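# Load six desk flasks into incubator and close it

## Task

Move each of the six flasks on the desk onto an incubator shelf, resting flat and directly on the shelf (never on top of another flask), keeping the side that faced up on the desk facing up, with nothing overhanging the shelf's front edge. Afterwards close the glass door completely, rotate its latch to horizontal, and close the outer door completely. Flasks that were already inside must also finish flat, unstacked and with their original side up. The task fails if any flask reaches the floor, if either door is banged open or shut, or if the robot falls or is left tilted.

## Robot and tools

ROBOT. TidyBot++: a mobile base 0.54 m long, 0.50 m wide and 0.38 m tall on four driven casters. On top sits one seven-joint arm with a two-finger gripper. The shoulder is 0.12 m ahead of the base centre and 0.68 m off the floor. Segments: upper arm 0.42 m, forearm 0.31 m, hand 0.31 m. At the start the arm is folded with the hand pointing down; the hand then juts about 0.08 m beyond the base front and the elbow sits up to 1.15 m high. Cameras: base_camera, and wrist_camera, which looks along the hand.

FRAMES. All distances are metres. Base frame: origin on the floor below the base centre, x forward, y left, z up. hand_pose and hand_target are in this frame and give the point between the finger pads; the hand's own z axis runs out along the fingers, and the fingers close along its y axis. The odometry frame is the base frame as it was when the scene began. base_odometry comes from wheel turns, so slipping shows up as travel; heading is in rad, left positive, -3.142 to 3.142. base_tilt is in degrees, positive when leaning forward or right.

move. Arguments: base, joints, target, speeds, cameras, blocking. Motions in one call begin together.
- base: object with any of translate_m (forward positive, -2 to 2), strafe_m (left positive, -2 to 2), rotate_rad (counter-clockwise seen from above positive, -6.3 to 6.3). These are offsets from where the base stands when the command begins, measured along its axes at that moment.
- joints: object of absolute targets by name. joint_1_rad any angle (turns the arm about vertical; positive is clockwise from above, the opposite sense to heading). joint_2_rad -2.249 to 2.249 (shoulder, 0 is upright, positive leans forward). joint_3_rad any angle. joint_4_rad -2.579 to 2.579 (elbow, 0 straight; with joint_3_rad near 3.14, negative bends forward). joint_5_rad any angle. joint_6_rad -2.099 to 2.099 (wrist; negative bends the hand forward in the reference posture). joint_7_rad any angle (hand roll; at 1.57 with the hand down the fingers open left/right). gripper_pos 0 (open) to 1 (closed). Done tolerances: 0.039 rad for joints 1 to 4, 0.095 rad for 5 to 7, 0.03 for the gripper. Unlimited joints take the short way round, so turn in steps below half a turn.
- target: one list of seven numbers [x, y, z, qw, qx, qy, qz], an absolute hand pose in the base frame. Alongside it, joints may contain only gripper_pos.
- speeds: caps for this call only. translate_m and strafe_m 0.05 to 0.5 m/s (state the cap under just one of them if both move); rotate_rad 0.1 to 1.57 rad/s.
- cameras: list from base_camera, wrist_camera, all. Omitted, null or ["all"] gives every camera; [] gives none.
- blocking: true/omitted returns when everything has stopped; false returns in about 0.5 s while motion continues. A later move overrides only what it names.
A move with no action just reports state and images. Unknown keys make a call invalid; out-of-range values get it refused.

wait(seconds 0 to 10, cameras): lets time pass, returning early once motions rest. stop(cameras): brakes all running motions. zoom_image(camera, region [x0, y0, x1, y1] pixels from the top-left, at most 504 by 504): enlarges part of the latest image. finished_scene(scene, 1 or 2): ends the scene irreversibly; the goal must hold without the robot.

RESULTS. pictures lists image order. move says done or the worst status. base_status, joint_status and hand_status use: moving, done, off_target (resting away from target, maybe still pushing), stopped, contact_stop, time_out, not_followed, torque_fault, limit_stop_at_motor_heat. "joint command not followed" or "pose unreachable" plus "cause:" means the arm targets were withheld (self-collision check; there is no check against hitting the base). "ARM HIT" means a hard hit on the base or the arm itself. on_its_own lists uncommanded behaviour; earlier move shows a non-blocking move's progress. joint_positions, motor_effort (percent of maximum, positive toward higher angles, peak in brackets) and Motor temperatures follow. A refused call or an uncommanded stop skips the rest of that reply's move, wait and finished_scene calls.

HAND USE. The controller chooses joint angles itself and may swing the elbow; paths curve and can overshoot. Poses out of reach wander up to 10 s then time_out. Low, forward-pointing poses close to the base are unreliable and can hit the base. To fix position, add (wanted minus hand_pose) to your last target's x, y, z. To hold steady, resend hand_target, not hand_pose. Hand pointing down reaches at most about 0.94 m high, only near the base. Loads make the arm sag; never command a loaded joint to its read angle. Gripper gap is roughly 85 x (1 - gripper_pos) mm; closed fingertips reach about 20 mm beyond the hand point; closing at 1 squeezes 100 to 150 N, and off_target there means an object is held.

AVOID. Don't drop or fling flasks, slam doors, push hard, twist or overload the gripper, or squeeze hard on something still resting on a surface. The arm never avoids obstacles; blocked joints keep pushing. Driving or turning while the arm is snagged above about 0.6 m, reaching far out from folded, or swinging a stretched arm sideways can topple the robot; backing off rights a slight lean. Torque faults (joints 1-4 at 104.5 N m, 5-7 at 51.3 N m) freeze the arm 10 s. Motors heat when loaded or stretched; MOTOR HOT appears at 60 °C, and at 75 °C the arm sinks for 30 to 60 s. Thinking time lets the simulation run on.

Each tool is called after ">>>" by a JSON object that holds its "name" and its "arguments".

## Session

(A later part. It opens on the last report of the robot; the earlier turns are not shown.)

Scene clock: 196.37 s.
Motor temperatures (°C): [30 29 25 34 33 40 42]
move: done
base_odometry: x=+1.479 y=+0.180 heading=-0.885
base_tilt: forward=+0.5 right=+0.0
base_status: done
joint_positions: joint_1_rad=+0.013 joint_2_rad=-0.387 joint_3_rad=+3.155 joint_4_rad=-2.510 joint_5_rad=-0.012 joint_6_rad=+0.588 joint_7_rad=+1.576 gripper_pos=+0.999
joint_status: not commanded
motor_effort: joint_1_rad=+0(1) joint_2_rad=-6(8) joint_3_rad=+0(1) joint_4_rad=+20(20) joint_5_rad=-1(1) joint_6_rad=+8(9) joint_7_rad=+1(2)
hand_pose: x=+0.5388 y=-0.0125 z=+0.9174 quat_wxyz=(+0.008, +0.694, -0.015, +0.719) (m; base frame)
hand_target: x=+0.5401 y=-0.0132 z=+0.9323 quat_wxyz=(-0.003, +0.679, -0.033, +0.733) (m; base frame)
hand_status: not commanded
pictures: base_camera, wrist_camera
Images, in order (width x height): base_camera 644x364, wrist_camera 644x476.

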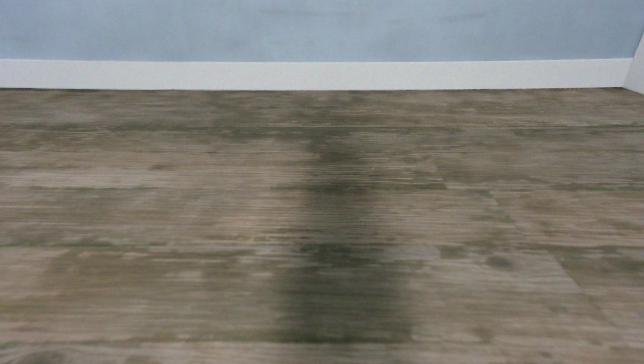

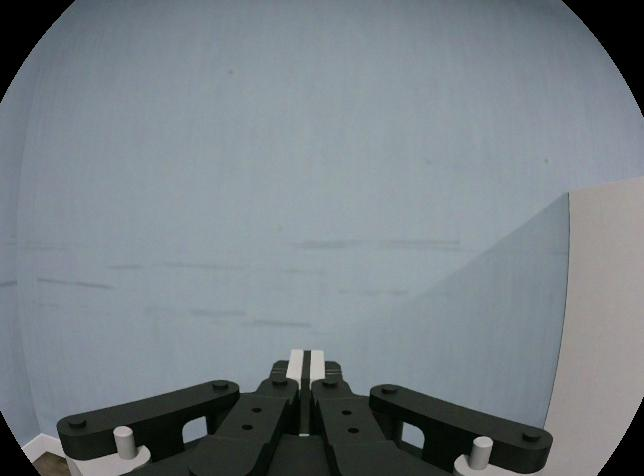

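>>> {"name": "move", "arguments": {"base": {"translate_m": -0.65, "strafe_m": -0.4}, "speeds": {"translate_m": 0.3}, "cameras": []}}

>>> {"name": "move", "arguments": {"base": {"strafe_m": -1.13}, "speeds": {"strafe_m": 0.4}}}

Scene clock: 203.60 s.
Motor temperatures (°C): [30 29 25 34 33 40 42]
move: done
base_odometry: x=+0.758 y=+0.430 heading=-0.885
base_tilt: forward=+0.6 right=+0.0
base_status: done
joint_positions: joint_1_rad=+0.013 joint_2_rad=-0.387 joint_3_rad=+3.155 joint_4_rad=-2.510 joint_5_rad=-0.012 joint_6_rad=+0.588 joint_7_rad=+1.576 gripper_pos=+0.999
joint_status: not commanded
motor_effort: joint_1_rad=+0(1) joint_2_rad=-7(10) joint_3_rad=+0(1) joint_4_rad=+20(20) joint_5_rad=-1(1) joint_6_rad=+8(9) joint_7_rad=+1(2)
hand_pose: x=+0.5389 y=-0.0125 z=+0.9173 quat_wxyz=(+0.008, +0.695, -0.015, +0.719) (m; base frame)
hand_target: x=+0.5401 y=-0.0132 z=+0.9323 quat_wxyz=(-0.003, +0.679, -0.033, +0.733) (m; base frame)
hand_status: not commanded
pictures: none
No camera images: "cameras" was empty.

Scene clock: 207.43 s.
Motor temperatures (°C): [30 29 25 34 33 40 42]
move: done
base_odometry: x=-0.116 y=-0.285 heading=-0.885
base_tilt: forward=+0.6 right=+0.0
base_status: done
joint_positions: joint_1_rad=+0.013 joint_2_rad=-0.387 joint_3_rad=+3.155 joint_4_rad=-2.510 joint_5_rad=-0.012 joint_6_rad=+0.588 joint_7_rad=+1.576 gripper_pos=+0.999
joint_status: not commanded
motor_effort: joint_1_rad=+0(1) joint_2_rad=-6(8) joint_3_rad=+0(3) joint_4_rad=+20(20) joint_5_rad=-1(2) joint_6_rad=+9(9) joint_7_rad=+1(2)
hand_pose: x=+0.5389 y=-0.0123 z=+0.9173 quat_wxyz=(+0.008, +0.695, -0.014, +0.719) (m; base frame)
hand_target: x=+0.5401 y=-0.0132 z=+0.9323 quat_wxyz=(-0.003, +0.679, -0.033, +0.733) (m; base frame)
hand_status: not commanded
pictures: base_camera, wrist_camera
Images, in order (width x height): base_camera 644x364, wrist_camera 644x476.

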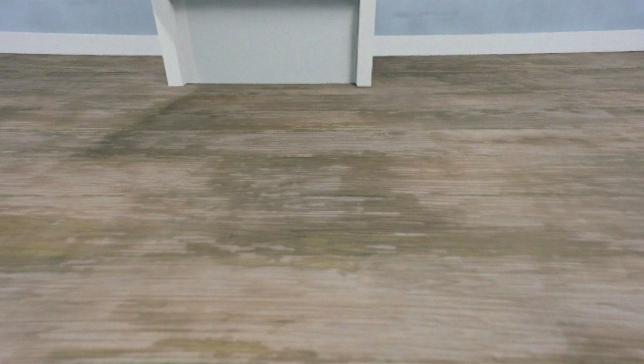

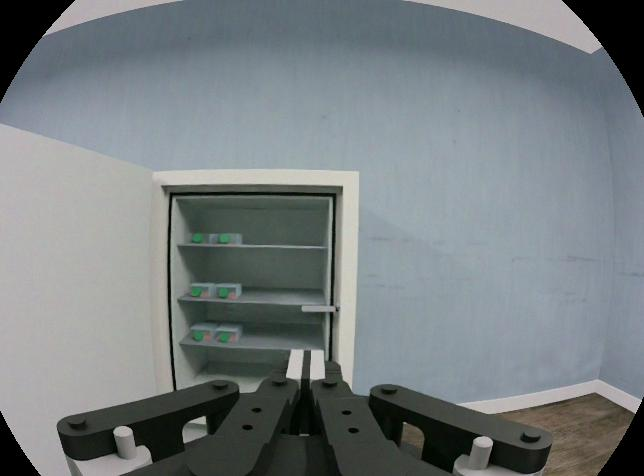

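>>> {"name": "move", "arguments": {"joints": {"joint_1_rad":0.01,"joint_2_rad":1.0,"joint_3_rad":3.145,"joint_4_rad":-1.215,"joint_5_rad":-0.01,"joint_6_rad":0.66,"joint_7_rad":1.571}, "cameras": []}}

>>> {"name": "move", "arguments": {"base": {"translate_m": 0.48}, "speeds": {"translate_m": 0.2}}}

Scene clock: 213.73 s.
Motor temperatures (°C): [30 29 25 34 33 40 42]
move: done
base_odometry: x=-0.116 y=-0.285 heading=-0.885
base_tilt: forward=+0.6 right=+0.0
base_status: not commanded
joint_positions: joint_1_rad=+0.013 joint_2_rad=+0.989 joint_3_rad=+3.155 joint_4_rad=-1.242 joint_5_rad=-0.012 joint_6_rad=+0.614 joint_7_rad=+1.576 gripper_pos=+0.999
joint_status: all done
motor_effort: joint_1_rad=+0(1) joint_2_rad=-52(54) joint_3_rad=-1(2) joint_4_rad=+18(21) joint_5_rad=-1(2) joint_6_rad=+8(9) joint_7_rad=+2(3)
hand_pose: x=+1.0296 y=-0.0186 z=+0.7058 quat_wxyz=(+0.012, +0.723, -0.007, +0.690) (m; base frame)
hand_target: x=+1.0356 y=-0.0113 z=+0.7252 quat_wxyz=(+0.005, +0.701, -0.008, +0.713) (m; base frame)
hand_status: not commanded
pictures: none
No camera images: "cameras" was empty.

Scene clock: 216.83 s.
Motor temperatures (°C): [30 29 25 34 33 40 42]
move: done
base_odometry: x=+0.187 y=-0.657 heading=-0.886
base_tilt: forward=+0.6 right=+0.1
base_status: done
joint_positions: joint_1_rad=+0.013 joint_2_rad=+0.989 joint_3_rad=+3.155 joint_4_rad=-1.236 joint_5_rad=-0.012 joint_6_rad=+0.616 joint_7_rad=+1.576 gripper_pos=+0.999
joint_status: not commanded
motor_effort: joint_1_rad=+0(1) joint_2_rad=-51(54) joint_3_rad=-1(2) joint_4_rad=+19(20) joint_5_rad=-1(1) joint_6_rad=+8(9) joint_7_rad=+1(2)
hand_pose: x=+1.0310 y=-0.0186 z=+0.7098 quat_wxyz=(+0.012, +0.720, -0.007, +0.693) (m; base frame)
hand_target: x=+1.0356 y=-0.0113 z=+0.7252 quat_wxyz=(+0.005, +0.701, -0.008, +0.713) (m; base frame)
hand_status: not commanded
pictures: base_camera, wrist_camera
Images, in order (width x height): base_camera 644x364, wrist_camera 644x476.

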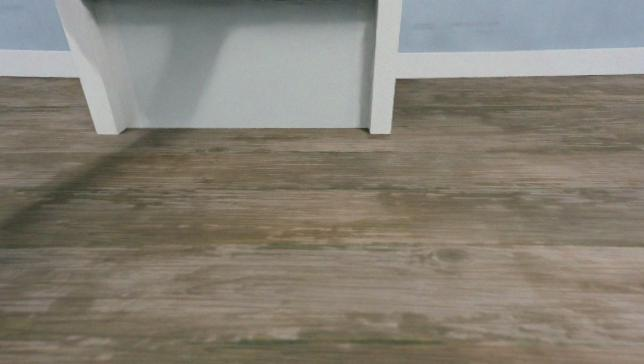

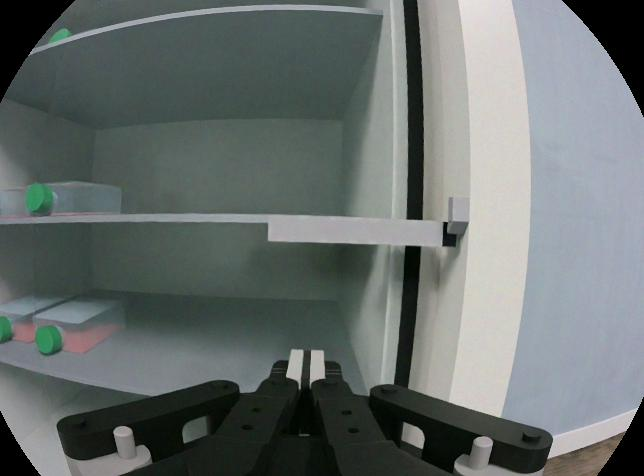

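>>> {"name": "move", "arguments": {"base": {"translate_m": 0.113, "strafe_m": 0.01}, "speeds": {"translate_m": 0.08}, "cameras": ["wrist_camera"]}}

Scene clock: 222.43 s.
Motor temperatures (°C): [30 30 24 34 33 40 42]
move: done
base_odometry: x=+0.266 y=-0.738 heading=-0.886
base_tilt: forward=+0.6 right=+0.0
base_status: done
joint_positions: joint_1_rad=+0.014 joint_2_rad=+0.977 joint_3_rad=+3.155 joint_4_rad=-1.258 joint_5_rad=-0.012 joint_6_rad=+0.625 joint_7_rad=+1.576 gripper_pos=+0.999
joint_status: not commanded
motor_effort: joint_1_rad=-1(3) joint_2_rad=-48(53) joint_3_rad=-1(2) joint_4_rad=+25(32) joint_5_rad=-1(1) joint_6_rad=+8(9) joint_7_rad=+1(2)
hand_pose: x=+1.0262 y=-0.0195 z=+0.7111 quat_wxyz=(+0.012, +0.721, -0.008, +0.693) (m; base frame)
hand_target: x=+1.0356 y=-0.0113 z=+0.7252 quat_wxyz=(+0.005, +0.701, -0.008, +0.713) (m; base frame)
hand_status: not commanded
pictures: wrist_camera
Images, in order (width x height): wrist_camera 644x476.

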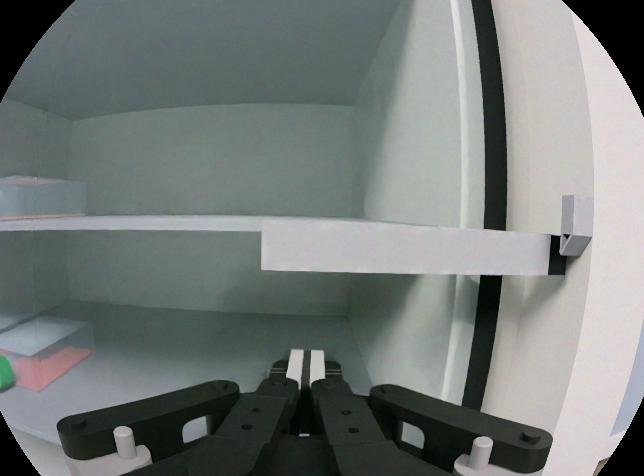

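>>> {"name": "move", "arguments": {"base": {"translate_m": -0.006}, "speeds": {"translate_m": 0.05}, "joints": {"joint_1_rad":0.01,"joint_2_rad":0.955,"joint_3_rad":3.145,"joint_4_rad":-1.185,"joint_5_rad":-0.01,"joint_6_rad":0.60,"joint_7_rad":1.571}, "cameras": ["wrist_camera"]}}

>>> {"name": "move", "arguments": {"joints": {"joint_1_rad":0.01,"joint_2_rad":0.92,"joint_3_rad":3.145,"joint_4_rad":-1.165,"joint_5_rad":-0.01,"joint_6_rad":0.54,"joint_7_rad":1.571}, "cameras": ["wrist_camera"]}}

Scene clock: 227.93 s.
Motor temperatures (°C): [30 30 24 34 33 40 42]
move: off_target
base_odometry: x=+0.262 y=-0.733 heading=-0.886
base_tilt: forward=+0.6 right=+0.0
base_status: done
joint_positions: joint_1_rad=+0.014 joint_2_rad=+0.963 joint_3_rad=+3.155 joint_4_rad=-1.226 joint_5_rad=-0.012 joint_6_rad=+0.605 joint_7_rad=+1.576 gripper_pos=+0.999
joint_status: joint_4_rad off_target (ended at -1.226, target -1.185); the others done
motor_effort: joint_1_rad=-1(2) joint_2_rad=-55(56) joint_3_rad=-1(2) joint_4_rad=+25(26) joint_5_rad=-1(2) joint_6_rad=+11(11) joint_7_rad=+1(2)
hand_pose: x=+1.0317 y=-0.0194 z=+0.7351 quat_wxyz=(+0.012, +0.712, -0.008, +0.702) (m; base frame)
hand_target: x=+1.0384 y=-0.0112 z=+0.7650 quat_wxyz=(+0.004, +0.696, -0.008, +0.718) (m; base frame)
hand_status: not commanded
pictures: wrist_camera
Images, in order (width x height): wrist_camera 644x476.

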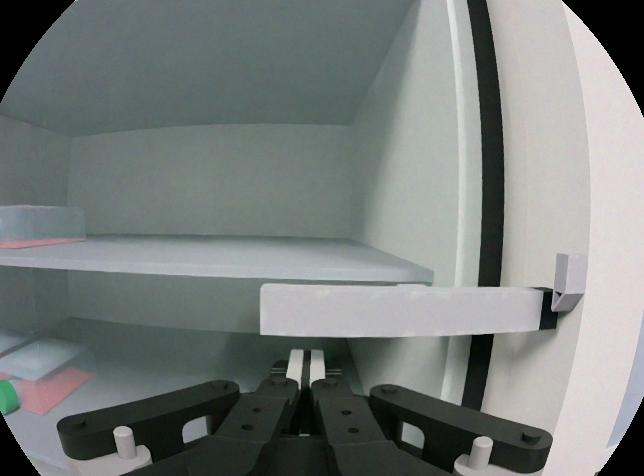

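Scene clock: 228.70 s.
Motor temperatures (°C): [30 30 24 34 33 40 42]
move: off_target
base_odometry: x=+0.262 y=-0.733 heading=-0.886
base_tilt: forward=+0.6 right=+0.0
base_status: not commanded
joint_positions: joint_1_rad=+0.014 joint_2_rad=+0.938 joint_3_rad=+3.155 joint_4_rad=-1.218 joint_5_rad=-0.012 joint_6_rad=+0.560 joint_7_rad=+1.576 gripper_pos=+0.999
joint_status: joint_4_rad off_target (ended at -1.218, target -1.165); the others done
motor_effort: joint_1_rad=+1(1) joint_2_rad=-57(58) joint_3_rad=+0(2) joint_4_rad=+26(27) joint_5_rad=-1(1) joint_6_rad=+12(13) joint_7_rad=+1(2)
hand_pose: x=+1.0315 y=-0.0193 z=+0.7491 quat_wxyz=(+0.012, +0.716, -0.008, +0.698) (m; base frame)
hand_target: x=+1.0386 y=-0.0110 z=+0.7901 quat_wxyz=(+0.004, +0.698, -0.008, +0.716) (m; base frame)
hand_status: not commanded
pictures: wrist_camera
Images, in order (width x height): wrist_camera 644x476.

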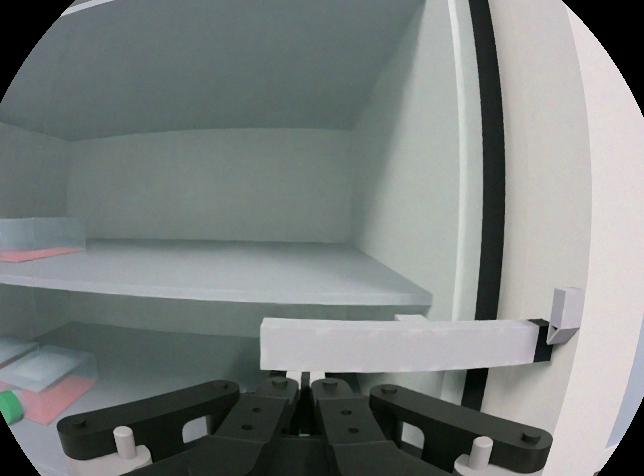

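>>> {"name": "move", "arguments": {"joints": {"joint_1_rad":0.01,"joint_2_rad":0.89,"joint_3_rad":3.145,"joint_4_rad":-1.145,"joint_5_rad":-0.01,"joint_6_rad":0.49,"joint_7_rad":1.571}, "cameras": ["wrist_camera"]}}

>>> {"name": "move", "arguments": {"joints": {"joint_1_rad":0.01,"joint_2_rad":0.86,"joint_3_rad":3.145,"joint_4_rad":-1.125,"joint_5_rad":-0.01,"joint_6_rad":0.44,"joint_7_rad":1.571}, "cameras": ["wrist_camera"]}}

Scene clock: 232.60 s.
Motor temperatures (°C): [30 31 24 34 33 40 42]
move: off_target
base_odometry: x=+0.262 y=-0.733 heading=-0.886
base_tilt: forward=+0.6 right=+0.0
base_status: not commanded
joint_positions: joint_1_rad=+0.014 joint_2_rad=+0.925 joint_3_rad=+3.155 joint_4_rad=-1.210 joint_5_rad=-0.012 joint_6_rad=+0.509 joint_7_rad=+1.576 gripper_pos=+0.999
joint_status: joint_4_rad off_target (ended at -1.210, target -1.145); the others done
motor_effort: joint_1_rad=+1(2) joint_2_rad=-58(59) joint_3_rad=-1(2) joint_4_rad=+27(28) joint_5_rad=-1(2) joint_6_rad=+12(13) joint_7_rad=+1(2)
hand_pose: x=+1.0313 y=-0.0193 z=+0.7498 quat_wxyz=(+0.012, +0.726, -0.008, +0.687) (m; base frame)
hand_target: x=+1.0382 y=-0.0109 z=+0.8139 quat_wxyz=(+0.004, +0.698, -0.008, +0.716) (m; base frame)
hand_status: not commanded
pictures: wrist_camera
Images, in order (width x height): wrist_camera 644x476.

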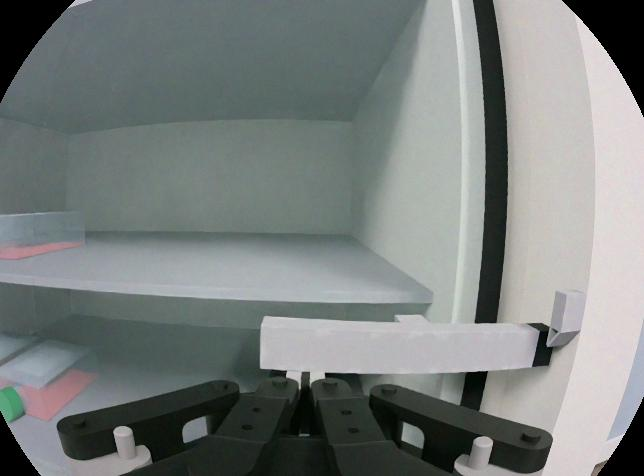

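Scene clock: 233.43 s.
Motor temperatures (°C): [30 31 24 34 33 40 42]
move: off_target
base_odometry: x=+0.262 y=-0.733 heading=-0.886
base_tilt: forward=+0.6 right=+0.0
base_status: not commanded
joint_positions: joint_1_rad=+0.013 joint_2_rad=+0.902 joint_3_rad=+3.155 joint_4_rad=-1.196 joint_5_rad=-0.012 joint_6_rad=+0.453 joint_7_rad=+1.576 gripper_pos=+0.999
joint_status: joint_2_rad off_target (ended at +0.902, target +0.860); joint_4_rad off_target (ended at -1.196, target -1.125); the others done
motor_effort: joint_1_rad=+0(2) joint_2_rad=-59(62) joint_3_rad=-1(1) joint_4_rad=+27(28) joint_5_rad=-1(2) joint_6_rad=+13(14) joint_7_rad=+1(2)
hand_pose: x=+1.0311 y=-0.0189 z=+0.7613 quat_wxyz=(+0.011, +0.733, -0.008, +0.680) (m; base frame)
hand_target: x=+1.0368 y=-0.0108 z=+0.8378 quat_wxyz=(+0.004, +0.698, -0.008, +0.716) (m; base frame)
hand_status: not commanded
pictures: wrist_camera
Images, in order (width x height): wrist_camera 644x476.

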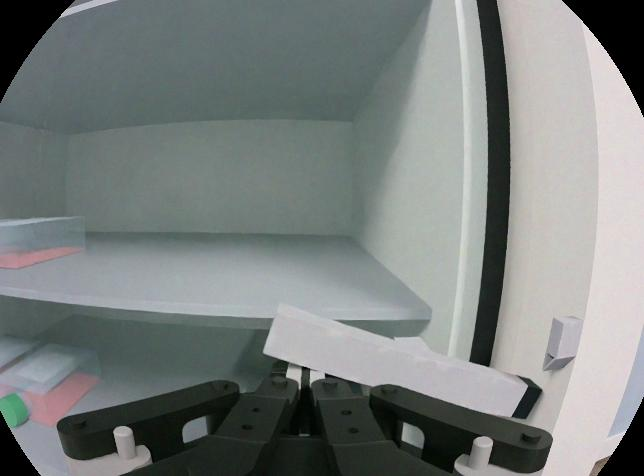

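>>> {"name": "move", "arguments": {"joints": {"joint_1_rad":0.01,"joint_2_rad":0.83,"joint_3_rad":3.145,"joint_4_rad":-1.11,"joint_5_rad":-0.01,"joint_6_rad":0.40,"joint_7_rad":1.571}, "cameras": ["wrist_camera"]}}

>>> {"name": "move", "arguments": {"base": {"strafe_m": -0.02}, "speeds": {"strafe_m": 0.05}, "cameras": ["wrist_camera"]}}

Scene clock: 239.90 s.
Motor temperatures (°C): [30 32 24 35 33 40 42]
move: done
base_odometry: x=+0.262 y=-0.733 heading=-0.886
base_tilt: forward=+0.6 right=+0.1
base_status: not commanded
joint_positions: joint_1_rad=+0.013 joint_2_rad=+0.818 joint_3_rad=+3.155 joint_4_rad=-1.127 joint_5_rad=-0.012 joint_6_rad=+0.419 joint_7_rad=+1.576 gripper_pos=+0.999
joint_status: all done
motor_effort: joint_1_rad=+0(1) joint_2_rad=-50(62) joint_3_rad=-1(2) joint_4_rad=+21(29) joint_5_rad=-1(2) joint_6_rad=+8(14) joint_7_rad=+2(2)
hand_pose: x=+1.0295 y=-0.0185 z=+0.8680 quat_wxyz=(+0.011, +0.691, -0.008, +0.722) (m; base frame)
hand_target: x=+1.0338 y=-0.0107 z=+0.8619 quat_wxyz=(+0.003, +0.696, -0.008, +0.718) (m; base frame)
hand_status: not commanded
pictures: wrist_camera
Images, in order (width x height): wrist_camera 644x476.

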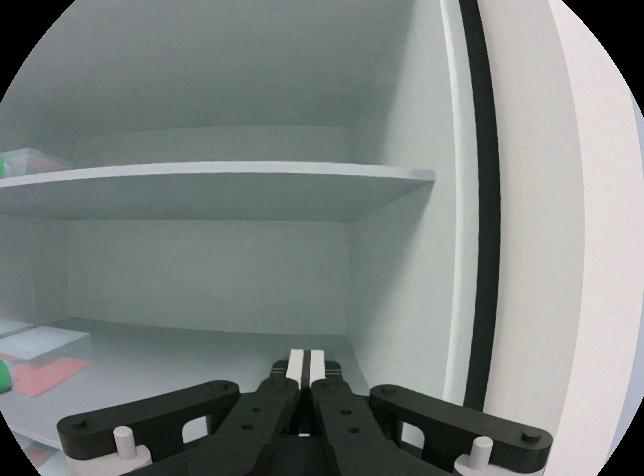

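Scene clock: 240.77 s.
Motor temperatures (°C): [30 32 24 35 33 40 42]
move: done
base_odometry: x=+0.247 y=-0.746 heading=-0.886
base_tilt: forward=+0.6 right=+0.0
base_status: done
joint_positions: joint_1_rad=+0.011 joint_2_rad=+0.818 joint_3_rad=+3.155 joint_4_rad=-1.127 joint_5_rad=-0.012 joint_6_rad=+0.419 joint_7_rad=+1.576 gripper_pos=+0.999
joint_status: not commanded
motor_effort: joint_1_rad=+0(3) joint_2_rad=-50(51) joint_3_rad=-1(2) joint_4_rad=+21(23) joint_5_rad=-1(2) joint_6_rad=+8(9) joint_7_rad=+2(2)
hand_pose: x=+1.0296 y=-0.0161 z=+0.8680 quat_wxyz=(+0.010, +0.691, -0.007, +0.722) (m; base frame)
hand_target: x=+1.0338 y=-0.0107 z=+0.8619 quat_wxyz=(+0.003, +0.696, -0.008, +0.718) (m; base frame)
hand_status: not commanded
pictures: wrist_camera
Images, in order (width x height): wrist_camera 644x476.

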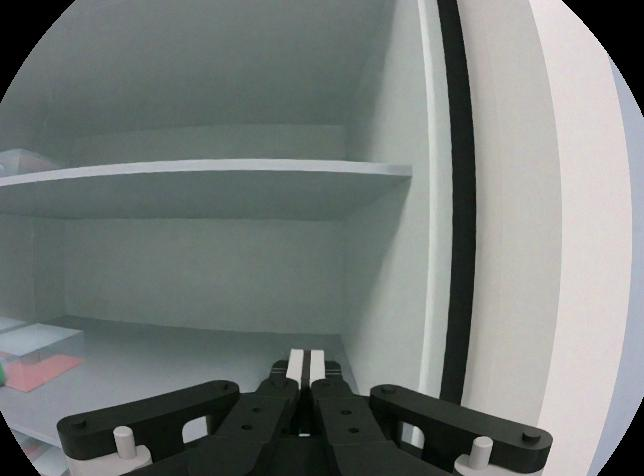

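Jumped above. Back off to see the lever.

>>> {"name": "move", "arguments": {"base": {"translate_m": -0.15}, "speeds": {"translate_m": 0.1}, "cameras": ["wrist_camera"]}}

Scene clock: 244.40 s.
Motor temperatures (°C): [30 32 24 35 33 40 42]
move: done
base_odometry: x=+0.152 y=-0.630 heading=-0.886
base_tilt: forward=+0.6 right=+0.0
base_status: done
joint_positions: joint_1_rad=+0.010 joint_2_rad=+0.819 joint_3_rad=+3.155 joint_4_rad=-1.127 joint_5_rad=-0.012 joint_6_rad=+0.419 joint_7_rad=+1.576 gripper_pos=+0.999
joint_status: not commanded
motor_effort: joint_1_rad=+0(1) joint_2_rad=-50(53) joint_3_rad=+0(2) joint_4_rad=+21(22) joint_5_rad=-1(1) joint_6_rad=+8(9) joint_7_rad=+1(2)
hand_pose: x=+1.0298 y=-0.0160 z=+0.8672 quat_wxyz=(+0.010, +0.692, -0.007, +0.722) (m; base frame)
hand_target: x=+1.0338 y=-0.0107 z=+0.8619 quat_wxyz=(+0.003, +0.696, -0.008, +0.718) (m; base frame)
hand_status: not commanded
pictures: wrist_camera
Images, in order (width x height): wrist_camera 644x476.

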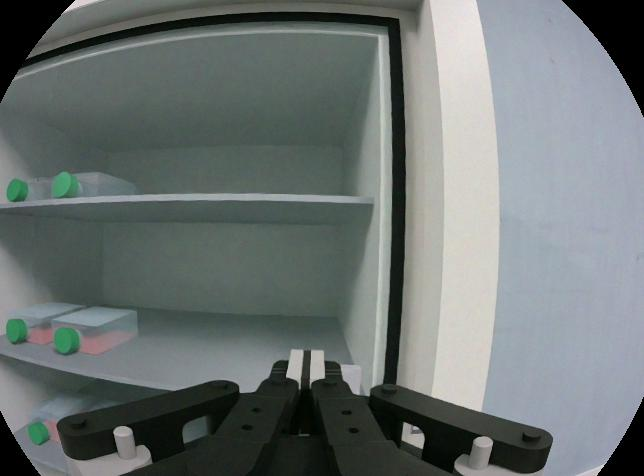

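>>> {"name": "move", "arguments": {"joints": {"joint_1_rad":0.01,"joint_2_rad":0.905,"joint_3_rad":3.145,"joint_4_rad":-1.15,"joint_5_rad":-0.01,"joint_6_rad":0.53,"joint_7_rad":1.571}, "cameras": ["wrist_camera"]}}

Scene clock: 249.33 s.
Motor temperatures (°C): [30 32 24 35 33 40 42]
move: done
base_odometry: x=+0.152 y=-0.630 heading=-0.886
base_tilt: forward=+0.6 right=+0.0
base_status: not commanded
joint_positions: joint_1_rad=+0.010 joint_2_rad=+0.899 joint_3_rad=+3.155 joint_4_rad=-1.152 joint_5_rad=-0.012 joint_6_rad=+0.497 joint_7_rad=+1.576 gripper_pos=+0.999
joint_status: all done
motor_effort: joint_1_rad=+0(1) joint_2_rad=-51(55) joint_3_rad=-1(3) joint_4_rad=+20(22) joint_5_rad=-1(1) joint_6_rad=+8(9) joint_7_rad=+1(2)
hand_pose: x=+1.0383 y=-0.0162 z=+0.8038 quat_wxyz=(+0.010, +0.701, -0.007, +0.713) (m; base frame)
hand_target: x=+1.0390 y=-0.0110 z=+0.8096 quat_wxyz=(+0.004, +0.691, -0.008, +0.723) (m; base frame)
hand_status: not commanded
pictures: wrist_camera
Images, in order (width x height): wrist_camera 644x476.

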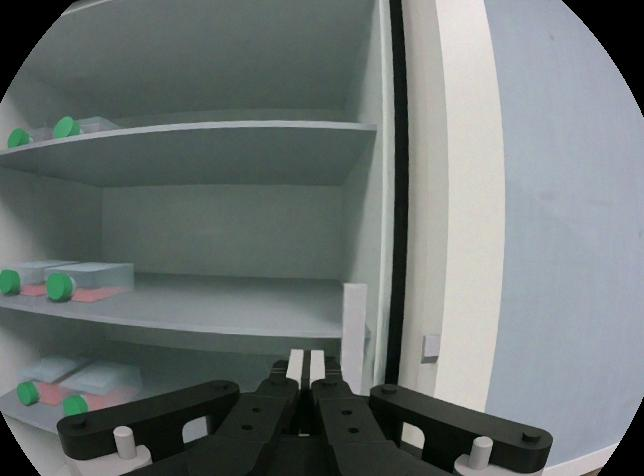

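>>> {"name": "move", "arguments": {"base": {"strafe_m": -0.03}, "speeds": {"strafe_m": 0.1}, "joints": {"gripper_pos": 0}, "cameras": ["wrist_camera"]}}

>>> {"name": "move", "arguments": {"base": {"translate_m": 0.1}, "speeds": {"translate_m": 0.08}, "cameras": ["wrist_camera"]}}

Scene clock: 254.27 s.
Motor temperatures (°C): [30 32 24 35 33 40 42]
move: done
base_odometry: x=+0.129 y=-0.649 heading=-0.886
base_tilt: forward=+0.6 right=+0.0
base_status: done
joint_positions: joint_1_rad=+0.016 joint_2_rad=+0.899 joint_3_rad=+3.154 joint_4_rad=-1.152 joint_5_rad=-0.012 joint_6_rad=+0.497 joint_7_rad=+1.576 gripper_pos=+0.000
joint_status: all done
motor_effort: joint_1_rad=+0(5) joint_2_rad=-51(52) joint_3_rad=-1(2) joint_4_rad=+20(20) joint_5_rad=-1(1) joint_6_rad=+8(9) joint_7_rad=+2(2)
hand_pose: x=+1.0382 y=-0.0208 z=+0.8038 quat_wxyz=(+0.012, +0.701, -0.009, +0.713) (m; base frame)
hand_target: x=+1.0390 y=-0.0110 z=+0.8096 quat_wxyz=(+0.004, +0.691, -0.008, +0.723) (m; base frame)
hand_status: not commanded
pictures: wrist_camera
Images, in order (width x height): wrist_camera 644x476.

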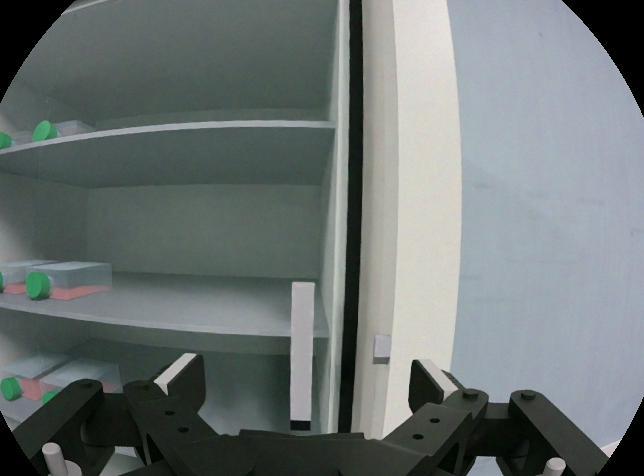

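Scene clock: 256.03 s.
Motor temperatures (°C): [30 33 24 35 33 40 42]
move: done
base_odometry: x=+0.192 y=-0.727 heading=-0.886
base_tilt: forward=+0.6 right=+0.0
base_status: done
joint_positions: joint_1_rad=+0.016 joint_2_rad=+0.898 joint_3_rad=+3.154 joint_4_rad=-1.152 joint_5_rad=-0.012 joint_6_rad=+0.497 joint_7_rad=+1.576 gripper_pos=+0.000
joint_status: not commanded
motor_effort: joint_1_rad=+0(1) joint_2_rad=-51(54) joint_3_rad=+0(2) joint_4_rad=+20(21) joint_5_rad=-1(1) joint_6_rad=+8(9) joint_7_rad=+2(2)
hand_pose: x=+1.0381 y=-0.0208 z=+0.8043 quat_wxyz=(+0.012, +0.701, -0.009, +0.713) (m; base frame)
hand_target: x=+1.0390 y=-0.0110 z=+0.8096 quat_wxyz=(+0.004, +0.691, -0.008, +0.723) (m; base frame)
hand_status: not commanded
pictures: wrist_camera
Images, in order (width x height): wrist_camera 644x476.

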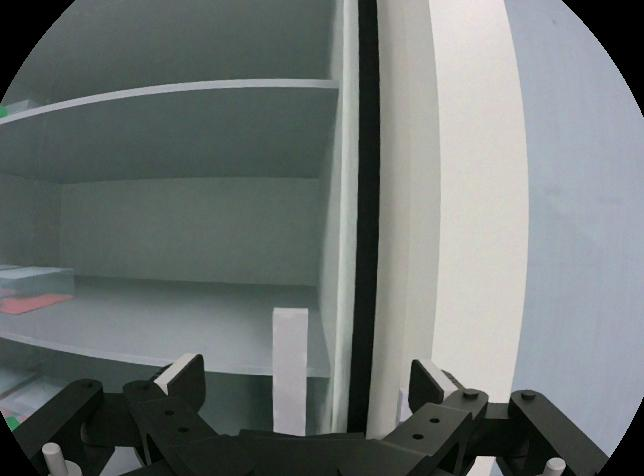

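>>> {"name": "move", "arguments": {"base": {"strafe_m": 0.007}, "speeds": {"strafe_m": 0.05}, "joints": {"gripper_pos": 0.45}, "cameras": ["wrist_camera"]}}

>>> {"name": "move", "arguments": {"base": {"translate_m": 0.065}, "speeds": {"translate_m": 0.06}, "cameras": ["wrist_camera"]}}

Scene clock: 262.27 s.
Motor temperatures (°C): [30 33 24 35 33 40 42]
move: done
base_odometry: x=+0.197 y=-0.722 heading=-0.887
base_tilt: forward=+0.6 right=+0.0
base_status: done
joint_positions: joint_1_rad=+0.012 joint_2_rad=+0.898 joint_3_rad=+3.154 joint_4_rad=-1.152 joint_5_rad=-0.012 joint_6_rad=+0.497 joint_7_rad=+1.576 gripper_pos=+0.450
joint_status: all done
motor_effort: joint_1_rad=+0(4) joint_2_rad=-51(54) joint_3_rad=+0(2) joint_4_rad=+20(21) joint_5_rad=-1(1) joint_6_rad=+8(9) joint_7_rad=+1(2)
hand_pose: x=+1.0382 y=-0.0174 z=+0.8044 quat_wxyz=(+0.011, +0.701, -0.007, +0.713) (m; base frame)
hand_target: x=+1.0390 y=-0.0110 z=+0.8096 quat_wxyz=(+0.004, +0.691, -0.008, +0.723) (m; base frame)
hand_status: not commanded
pictures: wrist_camera
Images, in order (width x height): wrist_camera 644x476.

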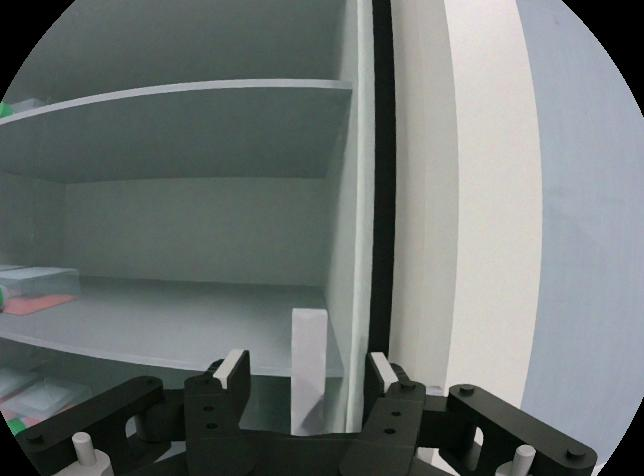

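Scene clock: 263.90 s.
Motor temperatures (°C): [30 33 24 35 33 40 42]
move: done
base_odometry: x=+0.238 y=-0.772 heading=-0.887
base_tilt: forward=+0.5 right=+0.1
base_status: done
joint_positions: joint_1_rad=+0.012 joint_2_rad=+0.847 joint_3_rad=+3.154 joint_4_rad=-1.233 joint_5_rad=-0.012 joint_6_rad=+0.499 joint_7_rad=+1.576 gripper_pos=+0.450
joint_status: not commanded
motor_effort: joint_1_rad=+1(3) joint_2_rad=-40(53) joint_3_rad=+0(2) joint_4_rad=+34(37) joint_5_rad=-2(3) joint_6_rad=+8(9) joint_7_rad=+1(2)
hand_pose: x=+1.0199 y=-0.0176 z=+0.8039 quat_wxyz=(+0.011, +0.711, -0.008, +0.703) (m; base frame)
hand_target: x=+1.0390 y=-0.0110 z=+0.8096 quat_wxyz=(+0.004, +0.691, -0.008, +0.723) (m; base frame)
hand_status: not commanded
pictures: wrist_camera
Images, in order (width x height): wrist_camera 644x476.

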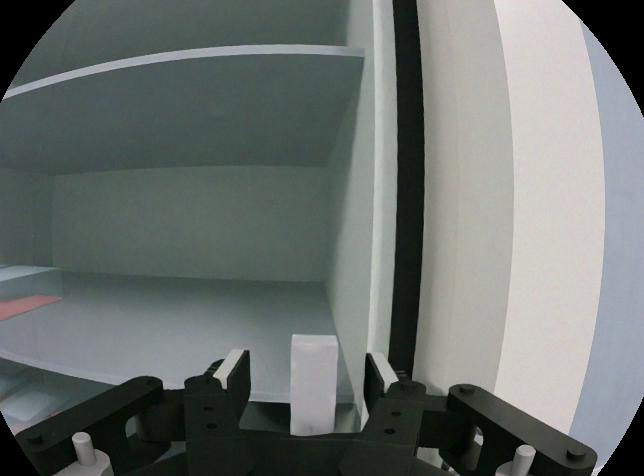

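>>> {"name": "move", "arguments": {"base": {"translate_m": -0.024}, "speeds": {"translate_m": 0.06}, "cameras": []}}

>>> {"name": "move", "arguments": {"joints": {"gripper_pos": 0.87}, "cameras": ["wrist_camera"]}}

Scene clock: 267.90 s.
Motor temperatures (°C): [30 33 24 35 33 40 42]
move: done
base_odometry: x=+0.223 y=-0.753 heading=-0.887
base_tilt: forward=+0.6 right=+0.0
base_status: done
joint_positions: joint_1_rad=+0.012 joint_2_rad=+0.892 joint_3_rad=+3.154 joint_4_rad=-1.170 joint_5_rad=-0.012 joint_6_rad=+0.499 joint_7_rad=+1.576 gripper_pos=+0.450
joint_status: not commanded
motor_effort: joint_1_rad=+1(2) joint_2_rad=-51(53) joint_3_rad=+0(2) joint_4_rad=+20(32) joint_5_rad=-1(2) joint_6_rad=+8(9) joint_7_rad=+1(2)
hand_pose: x=+1.0349 y=-0.0174 z=+0.8002 quat_wxyz=(+0.011, +0.704, -0.007, +0.710) (m; base frame)
hand_target: x=+1.0390 y=-0.0110 z=+0.8096 quat_wxyz=(+0.004, +0.691, -0.008, +0.723) (m; base frame)
hand_status: not commanded
pictures: none
No camera images: "cameras" was empty.

Scene clock: 268.67 s.
Motor temperatures (°C): [30 33 24 35 33 40 42]
move: done
base_odometry: x=+0.223 y=-0.753 heading=-0.887
base_tilt: forward=+0.6 right=+0.0
base_status: not commanded
joint_positions: joint_1_rad=+0.014 joint_2_rad=+0.891 joint_3_rad=+3.154 joint_4_rad=-1.171 joint_5_rad=-0.012 joint_6_rad=+0.499 joint_7_rad=+1.576 gripper_pos=+0.846
joint_status: all done
motor_effort: joint_1_rad=+1(5) joint_2_rad=-50(52) joint_3_rad=+0(5) joint_4_rad=+21(24) joint_5_rad=-1(2) joint_6_rad=+8(9) joint_7_rad=+2(2)
hand_pose: x=+1.0346 y=-0.0191 z=+0.8003 quat_wxyz=(+0.011, +0.704, -0.008, +0.710) (m; base frame)
hand_target: x=+1.0390 y=-0.0110 z=+0.8096 quat_wxyz=(+0.004, +0.691, -0.008, +0.723) (m; base frame)
hand_status: not commanded
pictures: wrist_camera
Images, in order (width x height): wrist_camera 644x476.

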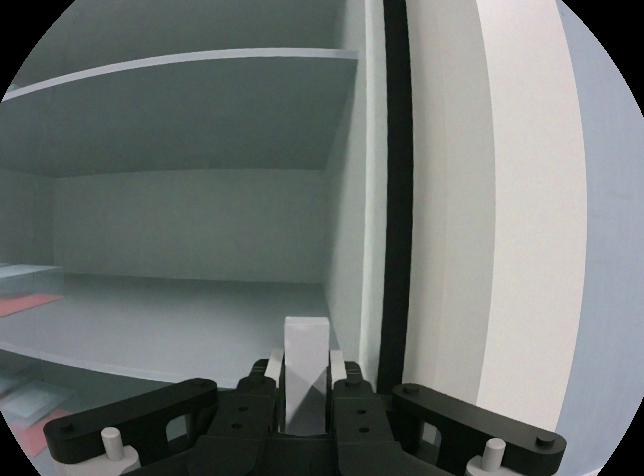

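>>> {"name": "move", "arguments": {"base": {"translate_m": -0.042, "strafe_m": 0.107, "rotate_rad": -0.1}, "speeds": {"translate_m": 0.08, "rotate_rad": 0.1}, "cameras": ["wrist_camera"]}}

>>> {"name": "move", "arguments": {"base": {"translate_m": -0.042, "strafe_m": 0.107, "rotate_rad": -0.1}, "speeds": {"translate_m": 0.08, "rotate_rad": 0.1}, "cameras": ["wrist_camera"]}}

>>> {"name": "move", "arguments": {"base": {"translate_m": -0.042, "strafe_m": 0.107, "rotate_rad": -0.1}, "speeds": {"translate_m": 0.08, "rotate_rad": 0.1}, "cameras": ["wrist_camera"]}}

>>> {"name": "move", "arguments": {"base": {"translate_m": -0.042, "strafe_m": 0.107, "rotate_rad": -0.1}, "speeds": {"translate_m": 0.08, "rotate_rad": 0.1}, "cameras": ["wrist_camera"]}}

Scene clock: 276.20 s.
Motor temperatures (°C): [30 34 24 35 33 40 42]
move: done
base_odometry: x=+0.279 y=-0.653 heading=-0.987
base_tilt: forward=+0.6 right=+0.0
base_status: done
joint_positions: joint_1_rad=+0.016 joint_2_rad=+0.893 joint_3_rad=+3.147 joint_4_rad=-1.169 joint_5_rad=-0.012 joint_6_rad=+0.499 joint_7_rad=+1.576 gripper_pos=+0.846
joint_status: not commanded
motor_effort: joint_1_rad=-1(8) joint_2_rad=-50(53) joint_3_rad=-2(4) joint_4_rad=+20(22) joint_5_rad=-1(3) joint_6_rad=+7(9) joint_7_rad=+1(2)
hand_pose: x=+1.0351 y=-0.0177 z=+0.8001 quat_wxyz=(+0.008, +0.704, -0.009, +0.710) (m; base frame)
hand_target: x=+1.0390 y=-0.0110 z=+0.8096 quat_wxyz=(+0.004, +0.691, -0.008, +0.723) (m; base frame)
hand_status: not commanded
pictures: wrist_camera
Images, in order (width x height): wrist_camera 644x476.

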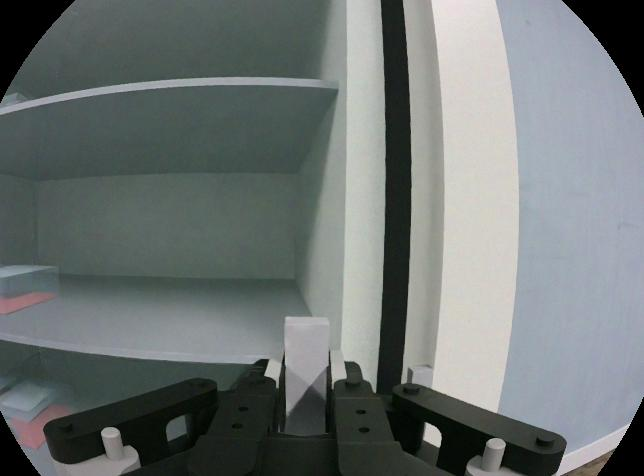

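Scene clock: 278.17 s.
Motor temperatures (°C): [30 34 24 35 33 40 42]
move: done
base_odometry: x=+0.345 y=-0.559 heading=-1.088
base_tilt: forward=+0.6 right=+0.0
base_status: done
joint_positions: joint_1_rad=+0.016 joint_2_rad=+0.893 joint_3_rad=+3.145 joint_4_rad=-1.168 joint_5_rad=-0.012 joint_6_rad=+0.499 joint_7_rad=+1.576 gripper_pos=+0.846
joint_status: not commanded
motor_effort: joint_1_rad=-1(8) joint_2_rad=-51(53) joint_3_rad=-1(4) joint_4_rad=+21(22) joint_5_rad=-1(3) joint_6_rad=+8(9) joint_7_rad=+1(2)
hand_pose: x=+1.0352 y=-0.0167 z=+0.8001 quat_wxyz=(+0.008, +0.704, -0.009, +0.710) (m; base frame)
hand_target: x=+1.0390 y=-0.0110 z=+0.8096 quat_wxyz=(+0.004, +0.691, -0.008, +0.723) (m; base frame)
hand_status: not commanded
pictures: wrist_camera
Images, in order (width x height): wrist_camera 644x476.

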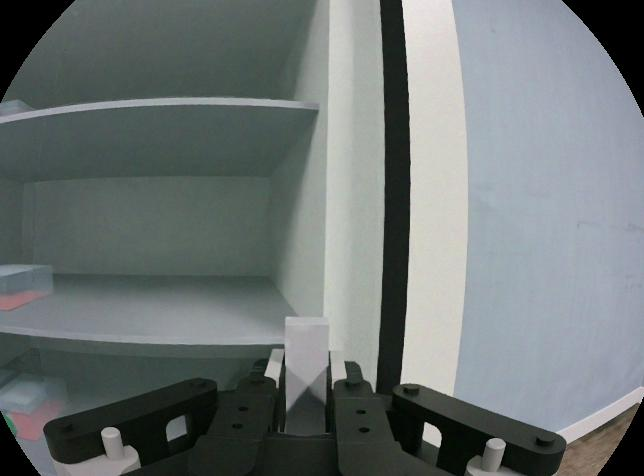

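Scene clock: 280.13 s.
Motor temperatures (°C): [30 34 24 35 33 40 42]
move: done
base_odometry: x=+0.420 y=-0.472 heading=-1.189
base_tilt: forward=+0.6 right=+0.0
base_status: done
joint_positions: joint_1_rad=+0.015 joint_2_rad=+0.893 joint_3_rad=+3.145 joint_4_rad=-1.168 joint_5_rad=-0.012 joint_6_rad=+0.499 joint_7_rad=+1.576 gripper_pos=+0.846
joint_status: not commanded
motor_effort: joint_1_rad=-2(8) joint_2_rad=-51(53) joint_3_rad=-3(4) joint_4_rad=+21(23) joint_5_rad=-1(3) joint_6_rad=+8(9) joint_7_rad=+1(2)
hand_pose: x=+1.0353 y=-0.0161 z=+0.8001 quat_wxyz=(+0.007, +0.704, -0.009, +0.710) (m; base frame)
hand_target: x=+1.0390 y=-0.0110 z=+0.8096 quat_wxyz=(+0.004, +0.691, -0.008, +0.723) (m; base frame)
hand_status: not commanded
pictures: wrist_camera
Images, in order (width x height): wrist_camera 644x476.

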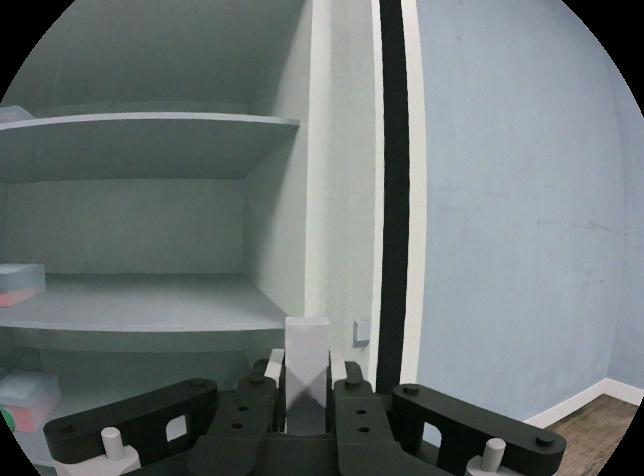

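Scene clock: 282.10 s.
Motor temperatures (°C): [30 34 24 35 33 40 42]
move: done
base_odometry: x=+0.504 y=-0.393 heading=-1.290
base_tilt: forward=+0.6 right=+0.0
base_status: done
joint_positions: joint_1_rad=+0.016 joint_2_rad=+0.894 joint_3_rad=+3.144 joint_4_rad=-1.168 joint_5_rad=-0.012 joint_6_rad=+0.499 joint_7_rad=+1.576 gripper_pos=+0.846
joint_status: not commanded
motor_effort: joint_1_rad=-2(8) joint_2_rad=-51(53) joint_3_rad=-2(4) joint_4_rad=+20(23) joint_5_rad=-2(4) joint_6_rad=+9(10) joint_7_rad=+1(2)
hand_pose: x=+1.0354 y=-0.0160 z=+0.8001 quat_wxyz=(+0.007, +0.704, -0.009, +0.710) (m; base frame)
hand_target: x=+1.0390 y=-0.0110 z=+0.8096 quat_wxyz=(+0.004, +0.691, -0.008, +0.723) (m; base frame)
hand_status: not commanded
pictures: wrist_camera
Images, in order (width x height): wrist_camera 644x476.

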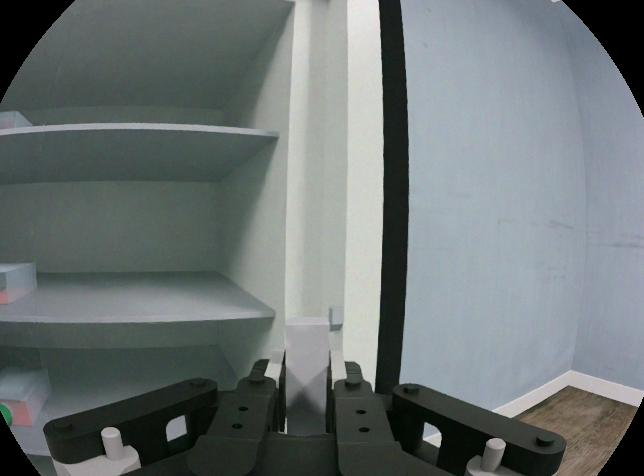

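>>> {"name": "move", "arguments": {"base": {"translate_m": -0.042, "strafe_m": 0.107, "rotate_rad": -0.1}, "speeds": {"translate_m": 0.08, "rotate_rad": 0.1}, "cameras": ["wrist_camera"]}}

>>> {"name": "move", "arguments": {"joints": {"gripper_pos": 0.4}, "cameras": []}}

>>> {"name": "move", "arguments": {"base": {"translate_m": -0.15}, "speeds": {"translate_m": 0.08}}}

Scene clock: 290.47 s.
Motor temperatures (°C): [30 34 24 35 33 40 42]
move: done
base_odometry: x=+0.595 y=-0.323 heading=-1.391
base_tilt: forward=+0.6 right=+0.1
base_status: done
joint_positions: joint_1_rad=+0.016 joint_2_rad=+0.894 joint_3_rad=+3.144 joint_4_rad=-1.167 joint_5_rad=-0.012 joint_6_rad=+0.499 joint_7_rad=+1.576 gripper_pos=+0.846
joint_status: not commanded
motor_effort: joint_1_rad=-2(8) joint_2_rad=-51(53) joint_3_rad=-2(4) joint_4_rad=+21(23) joint_5_rad=-1(4) joint_6_rad=+8(9) joint_7_rad=+1(2)
hand_pose: x=+1.0354 y=-0.0163 z=+0.8001 quat_wxyz=(+0.007, +0.704, -0.009, +0.710) (m; base frame)
hand_target: x=+1.0390 y=-0.0110 z=+0.8096 quat_wxyz=(+0.004, +0.691, -0.008, +0.723) (m; base frame)
hand_status: not commanded
pictures: wrist_camera
Images, in order (width x height): wrist_camera 644x476.

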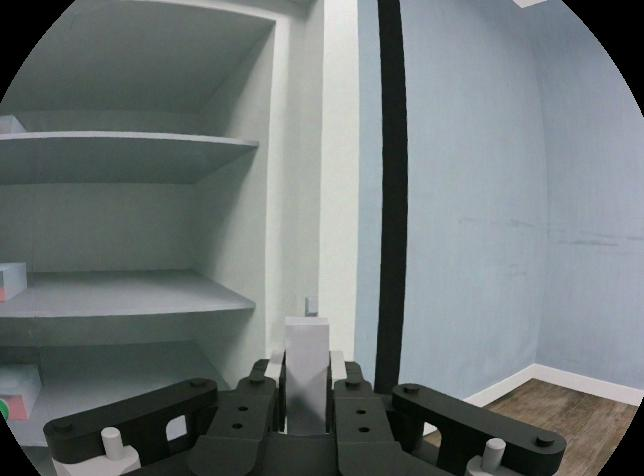

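Scene clock: 291.27 s.
Motor temperatures (°C): [30 34 24 35 33 40 42]
move: done
base_odometry: x=+0.595 y=-0.323 heading=-1.391
base_tilt: forward=+0.6 right=+0.0
base_status: not commanded
joint_positions: joint_1_rad=+0.015 joint_2_rad=+0.894 joint_3_rad=+3.144 joint_4_rad=-1.167 joint_5_rad=-0.012 joint_6_rad=+0.499 joint_7_rad=+1.576 gripper_pos=+0.400
joint_status: all done
motor_effort: joint_1_rad=+0(2) joint_2_rad=-51(52) joint_3_rad=-1(2) joint_4_rad=+20(21) joint_5_rad=-1(2) joint_6_rad=+9(9) joint_7_rad=+1(2)
hand_pose: x=+1.0354 y=-0.0154 z=+0.8001 quat_wxyz=(+0.007, +0.704, -0.009, +0.710) (m; base frame)
hand_target: x=+1.0390 y=-0.0110 z=+0.8096 quat_wxyz=(+0.004, +0.691, -0.008, +0.723) (m; base frame)
hand_status: not commanded
pictures: none
No camera images: "cameras" was empty.

Scene clock: 293.70 s.
Motor temperatures (°C): [30 34 24 35 33 40 42]
move: done
base_odometry: x=+0.569 y=-0.175 heading=-1.391
base_tilt: forward=+0.6 right=+0.0
base_status: done
joint_positions: joint_1_rad=+0.015 joint_2_rad=+0.894 joint_3_rad=+3.144 joint_4_rad=-1.167 joint_5_rad=-0.012 joint_6_rad=+0.499 joint_7_rad=+1.576 gripper_pos=+0.400
joint_status: not commanded
motor_effort: joint_1_rad=+0(1) joint_2_rad=-51(54) joint_3_rad=-1(2) joint_4_rad=+20(21) joint_5_rad=-1(1) joint_6_rad=+8(9) joint_7_rad=+1(2)
hand_pose: x=+1.0355 y=-0.0149 z=+0.7999 quat_wxyz=(+0.006, +0.704, -0.009, +0.710) (m; base frame)
hand_target: x=+1.0390 y=-0.0110 z=+0.8096 quat_wxyz=(+0.004, +0.691, -0.008, +0.723) (m; base frame)
hand_status: not commanded
pictures: base_camera, wrist_camera
Images, in order (width x height): base_camera 644x364, wrist_camera 644x476.

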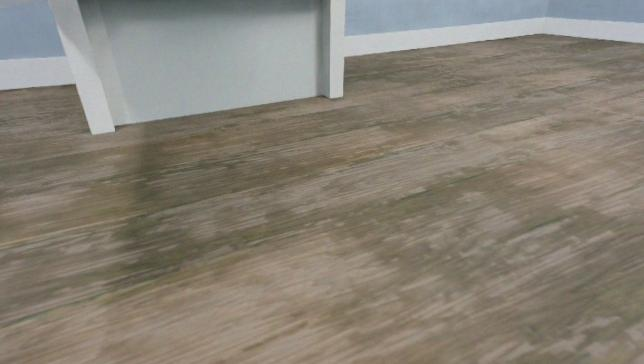

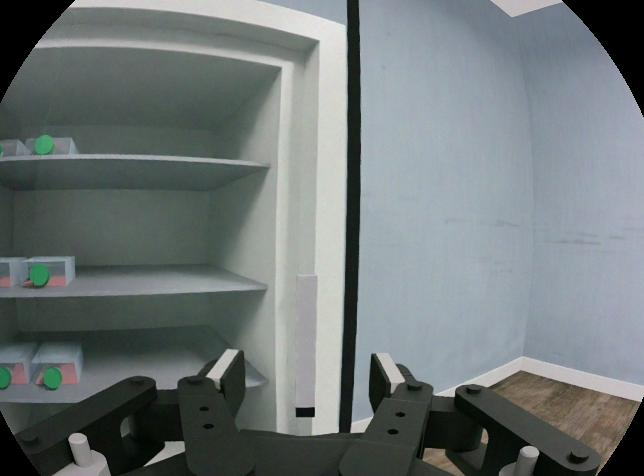

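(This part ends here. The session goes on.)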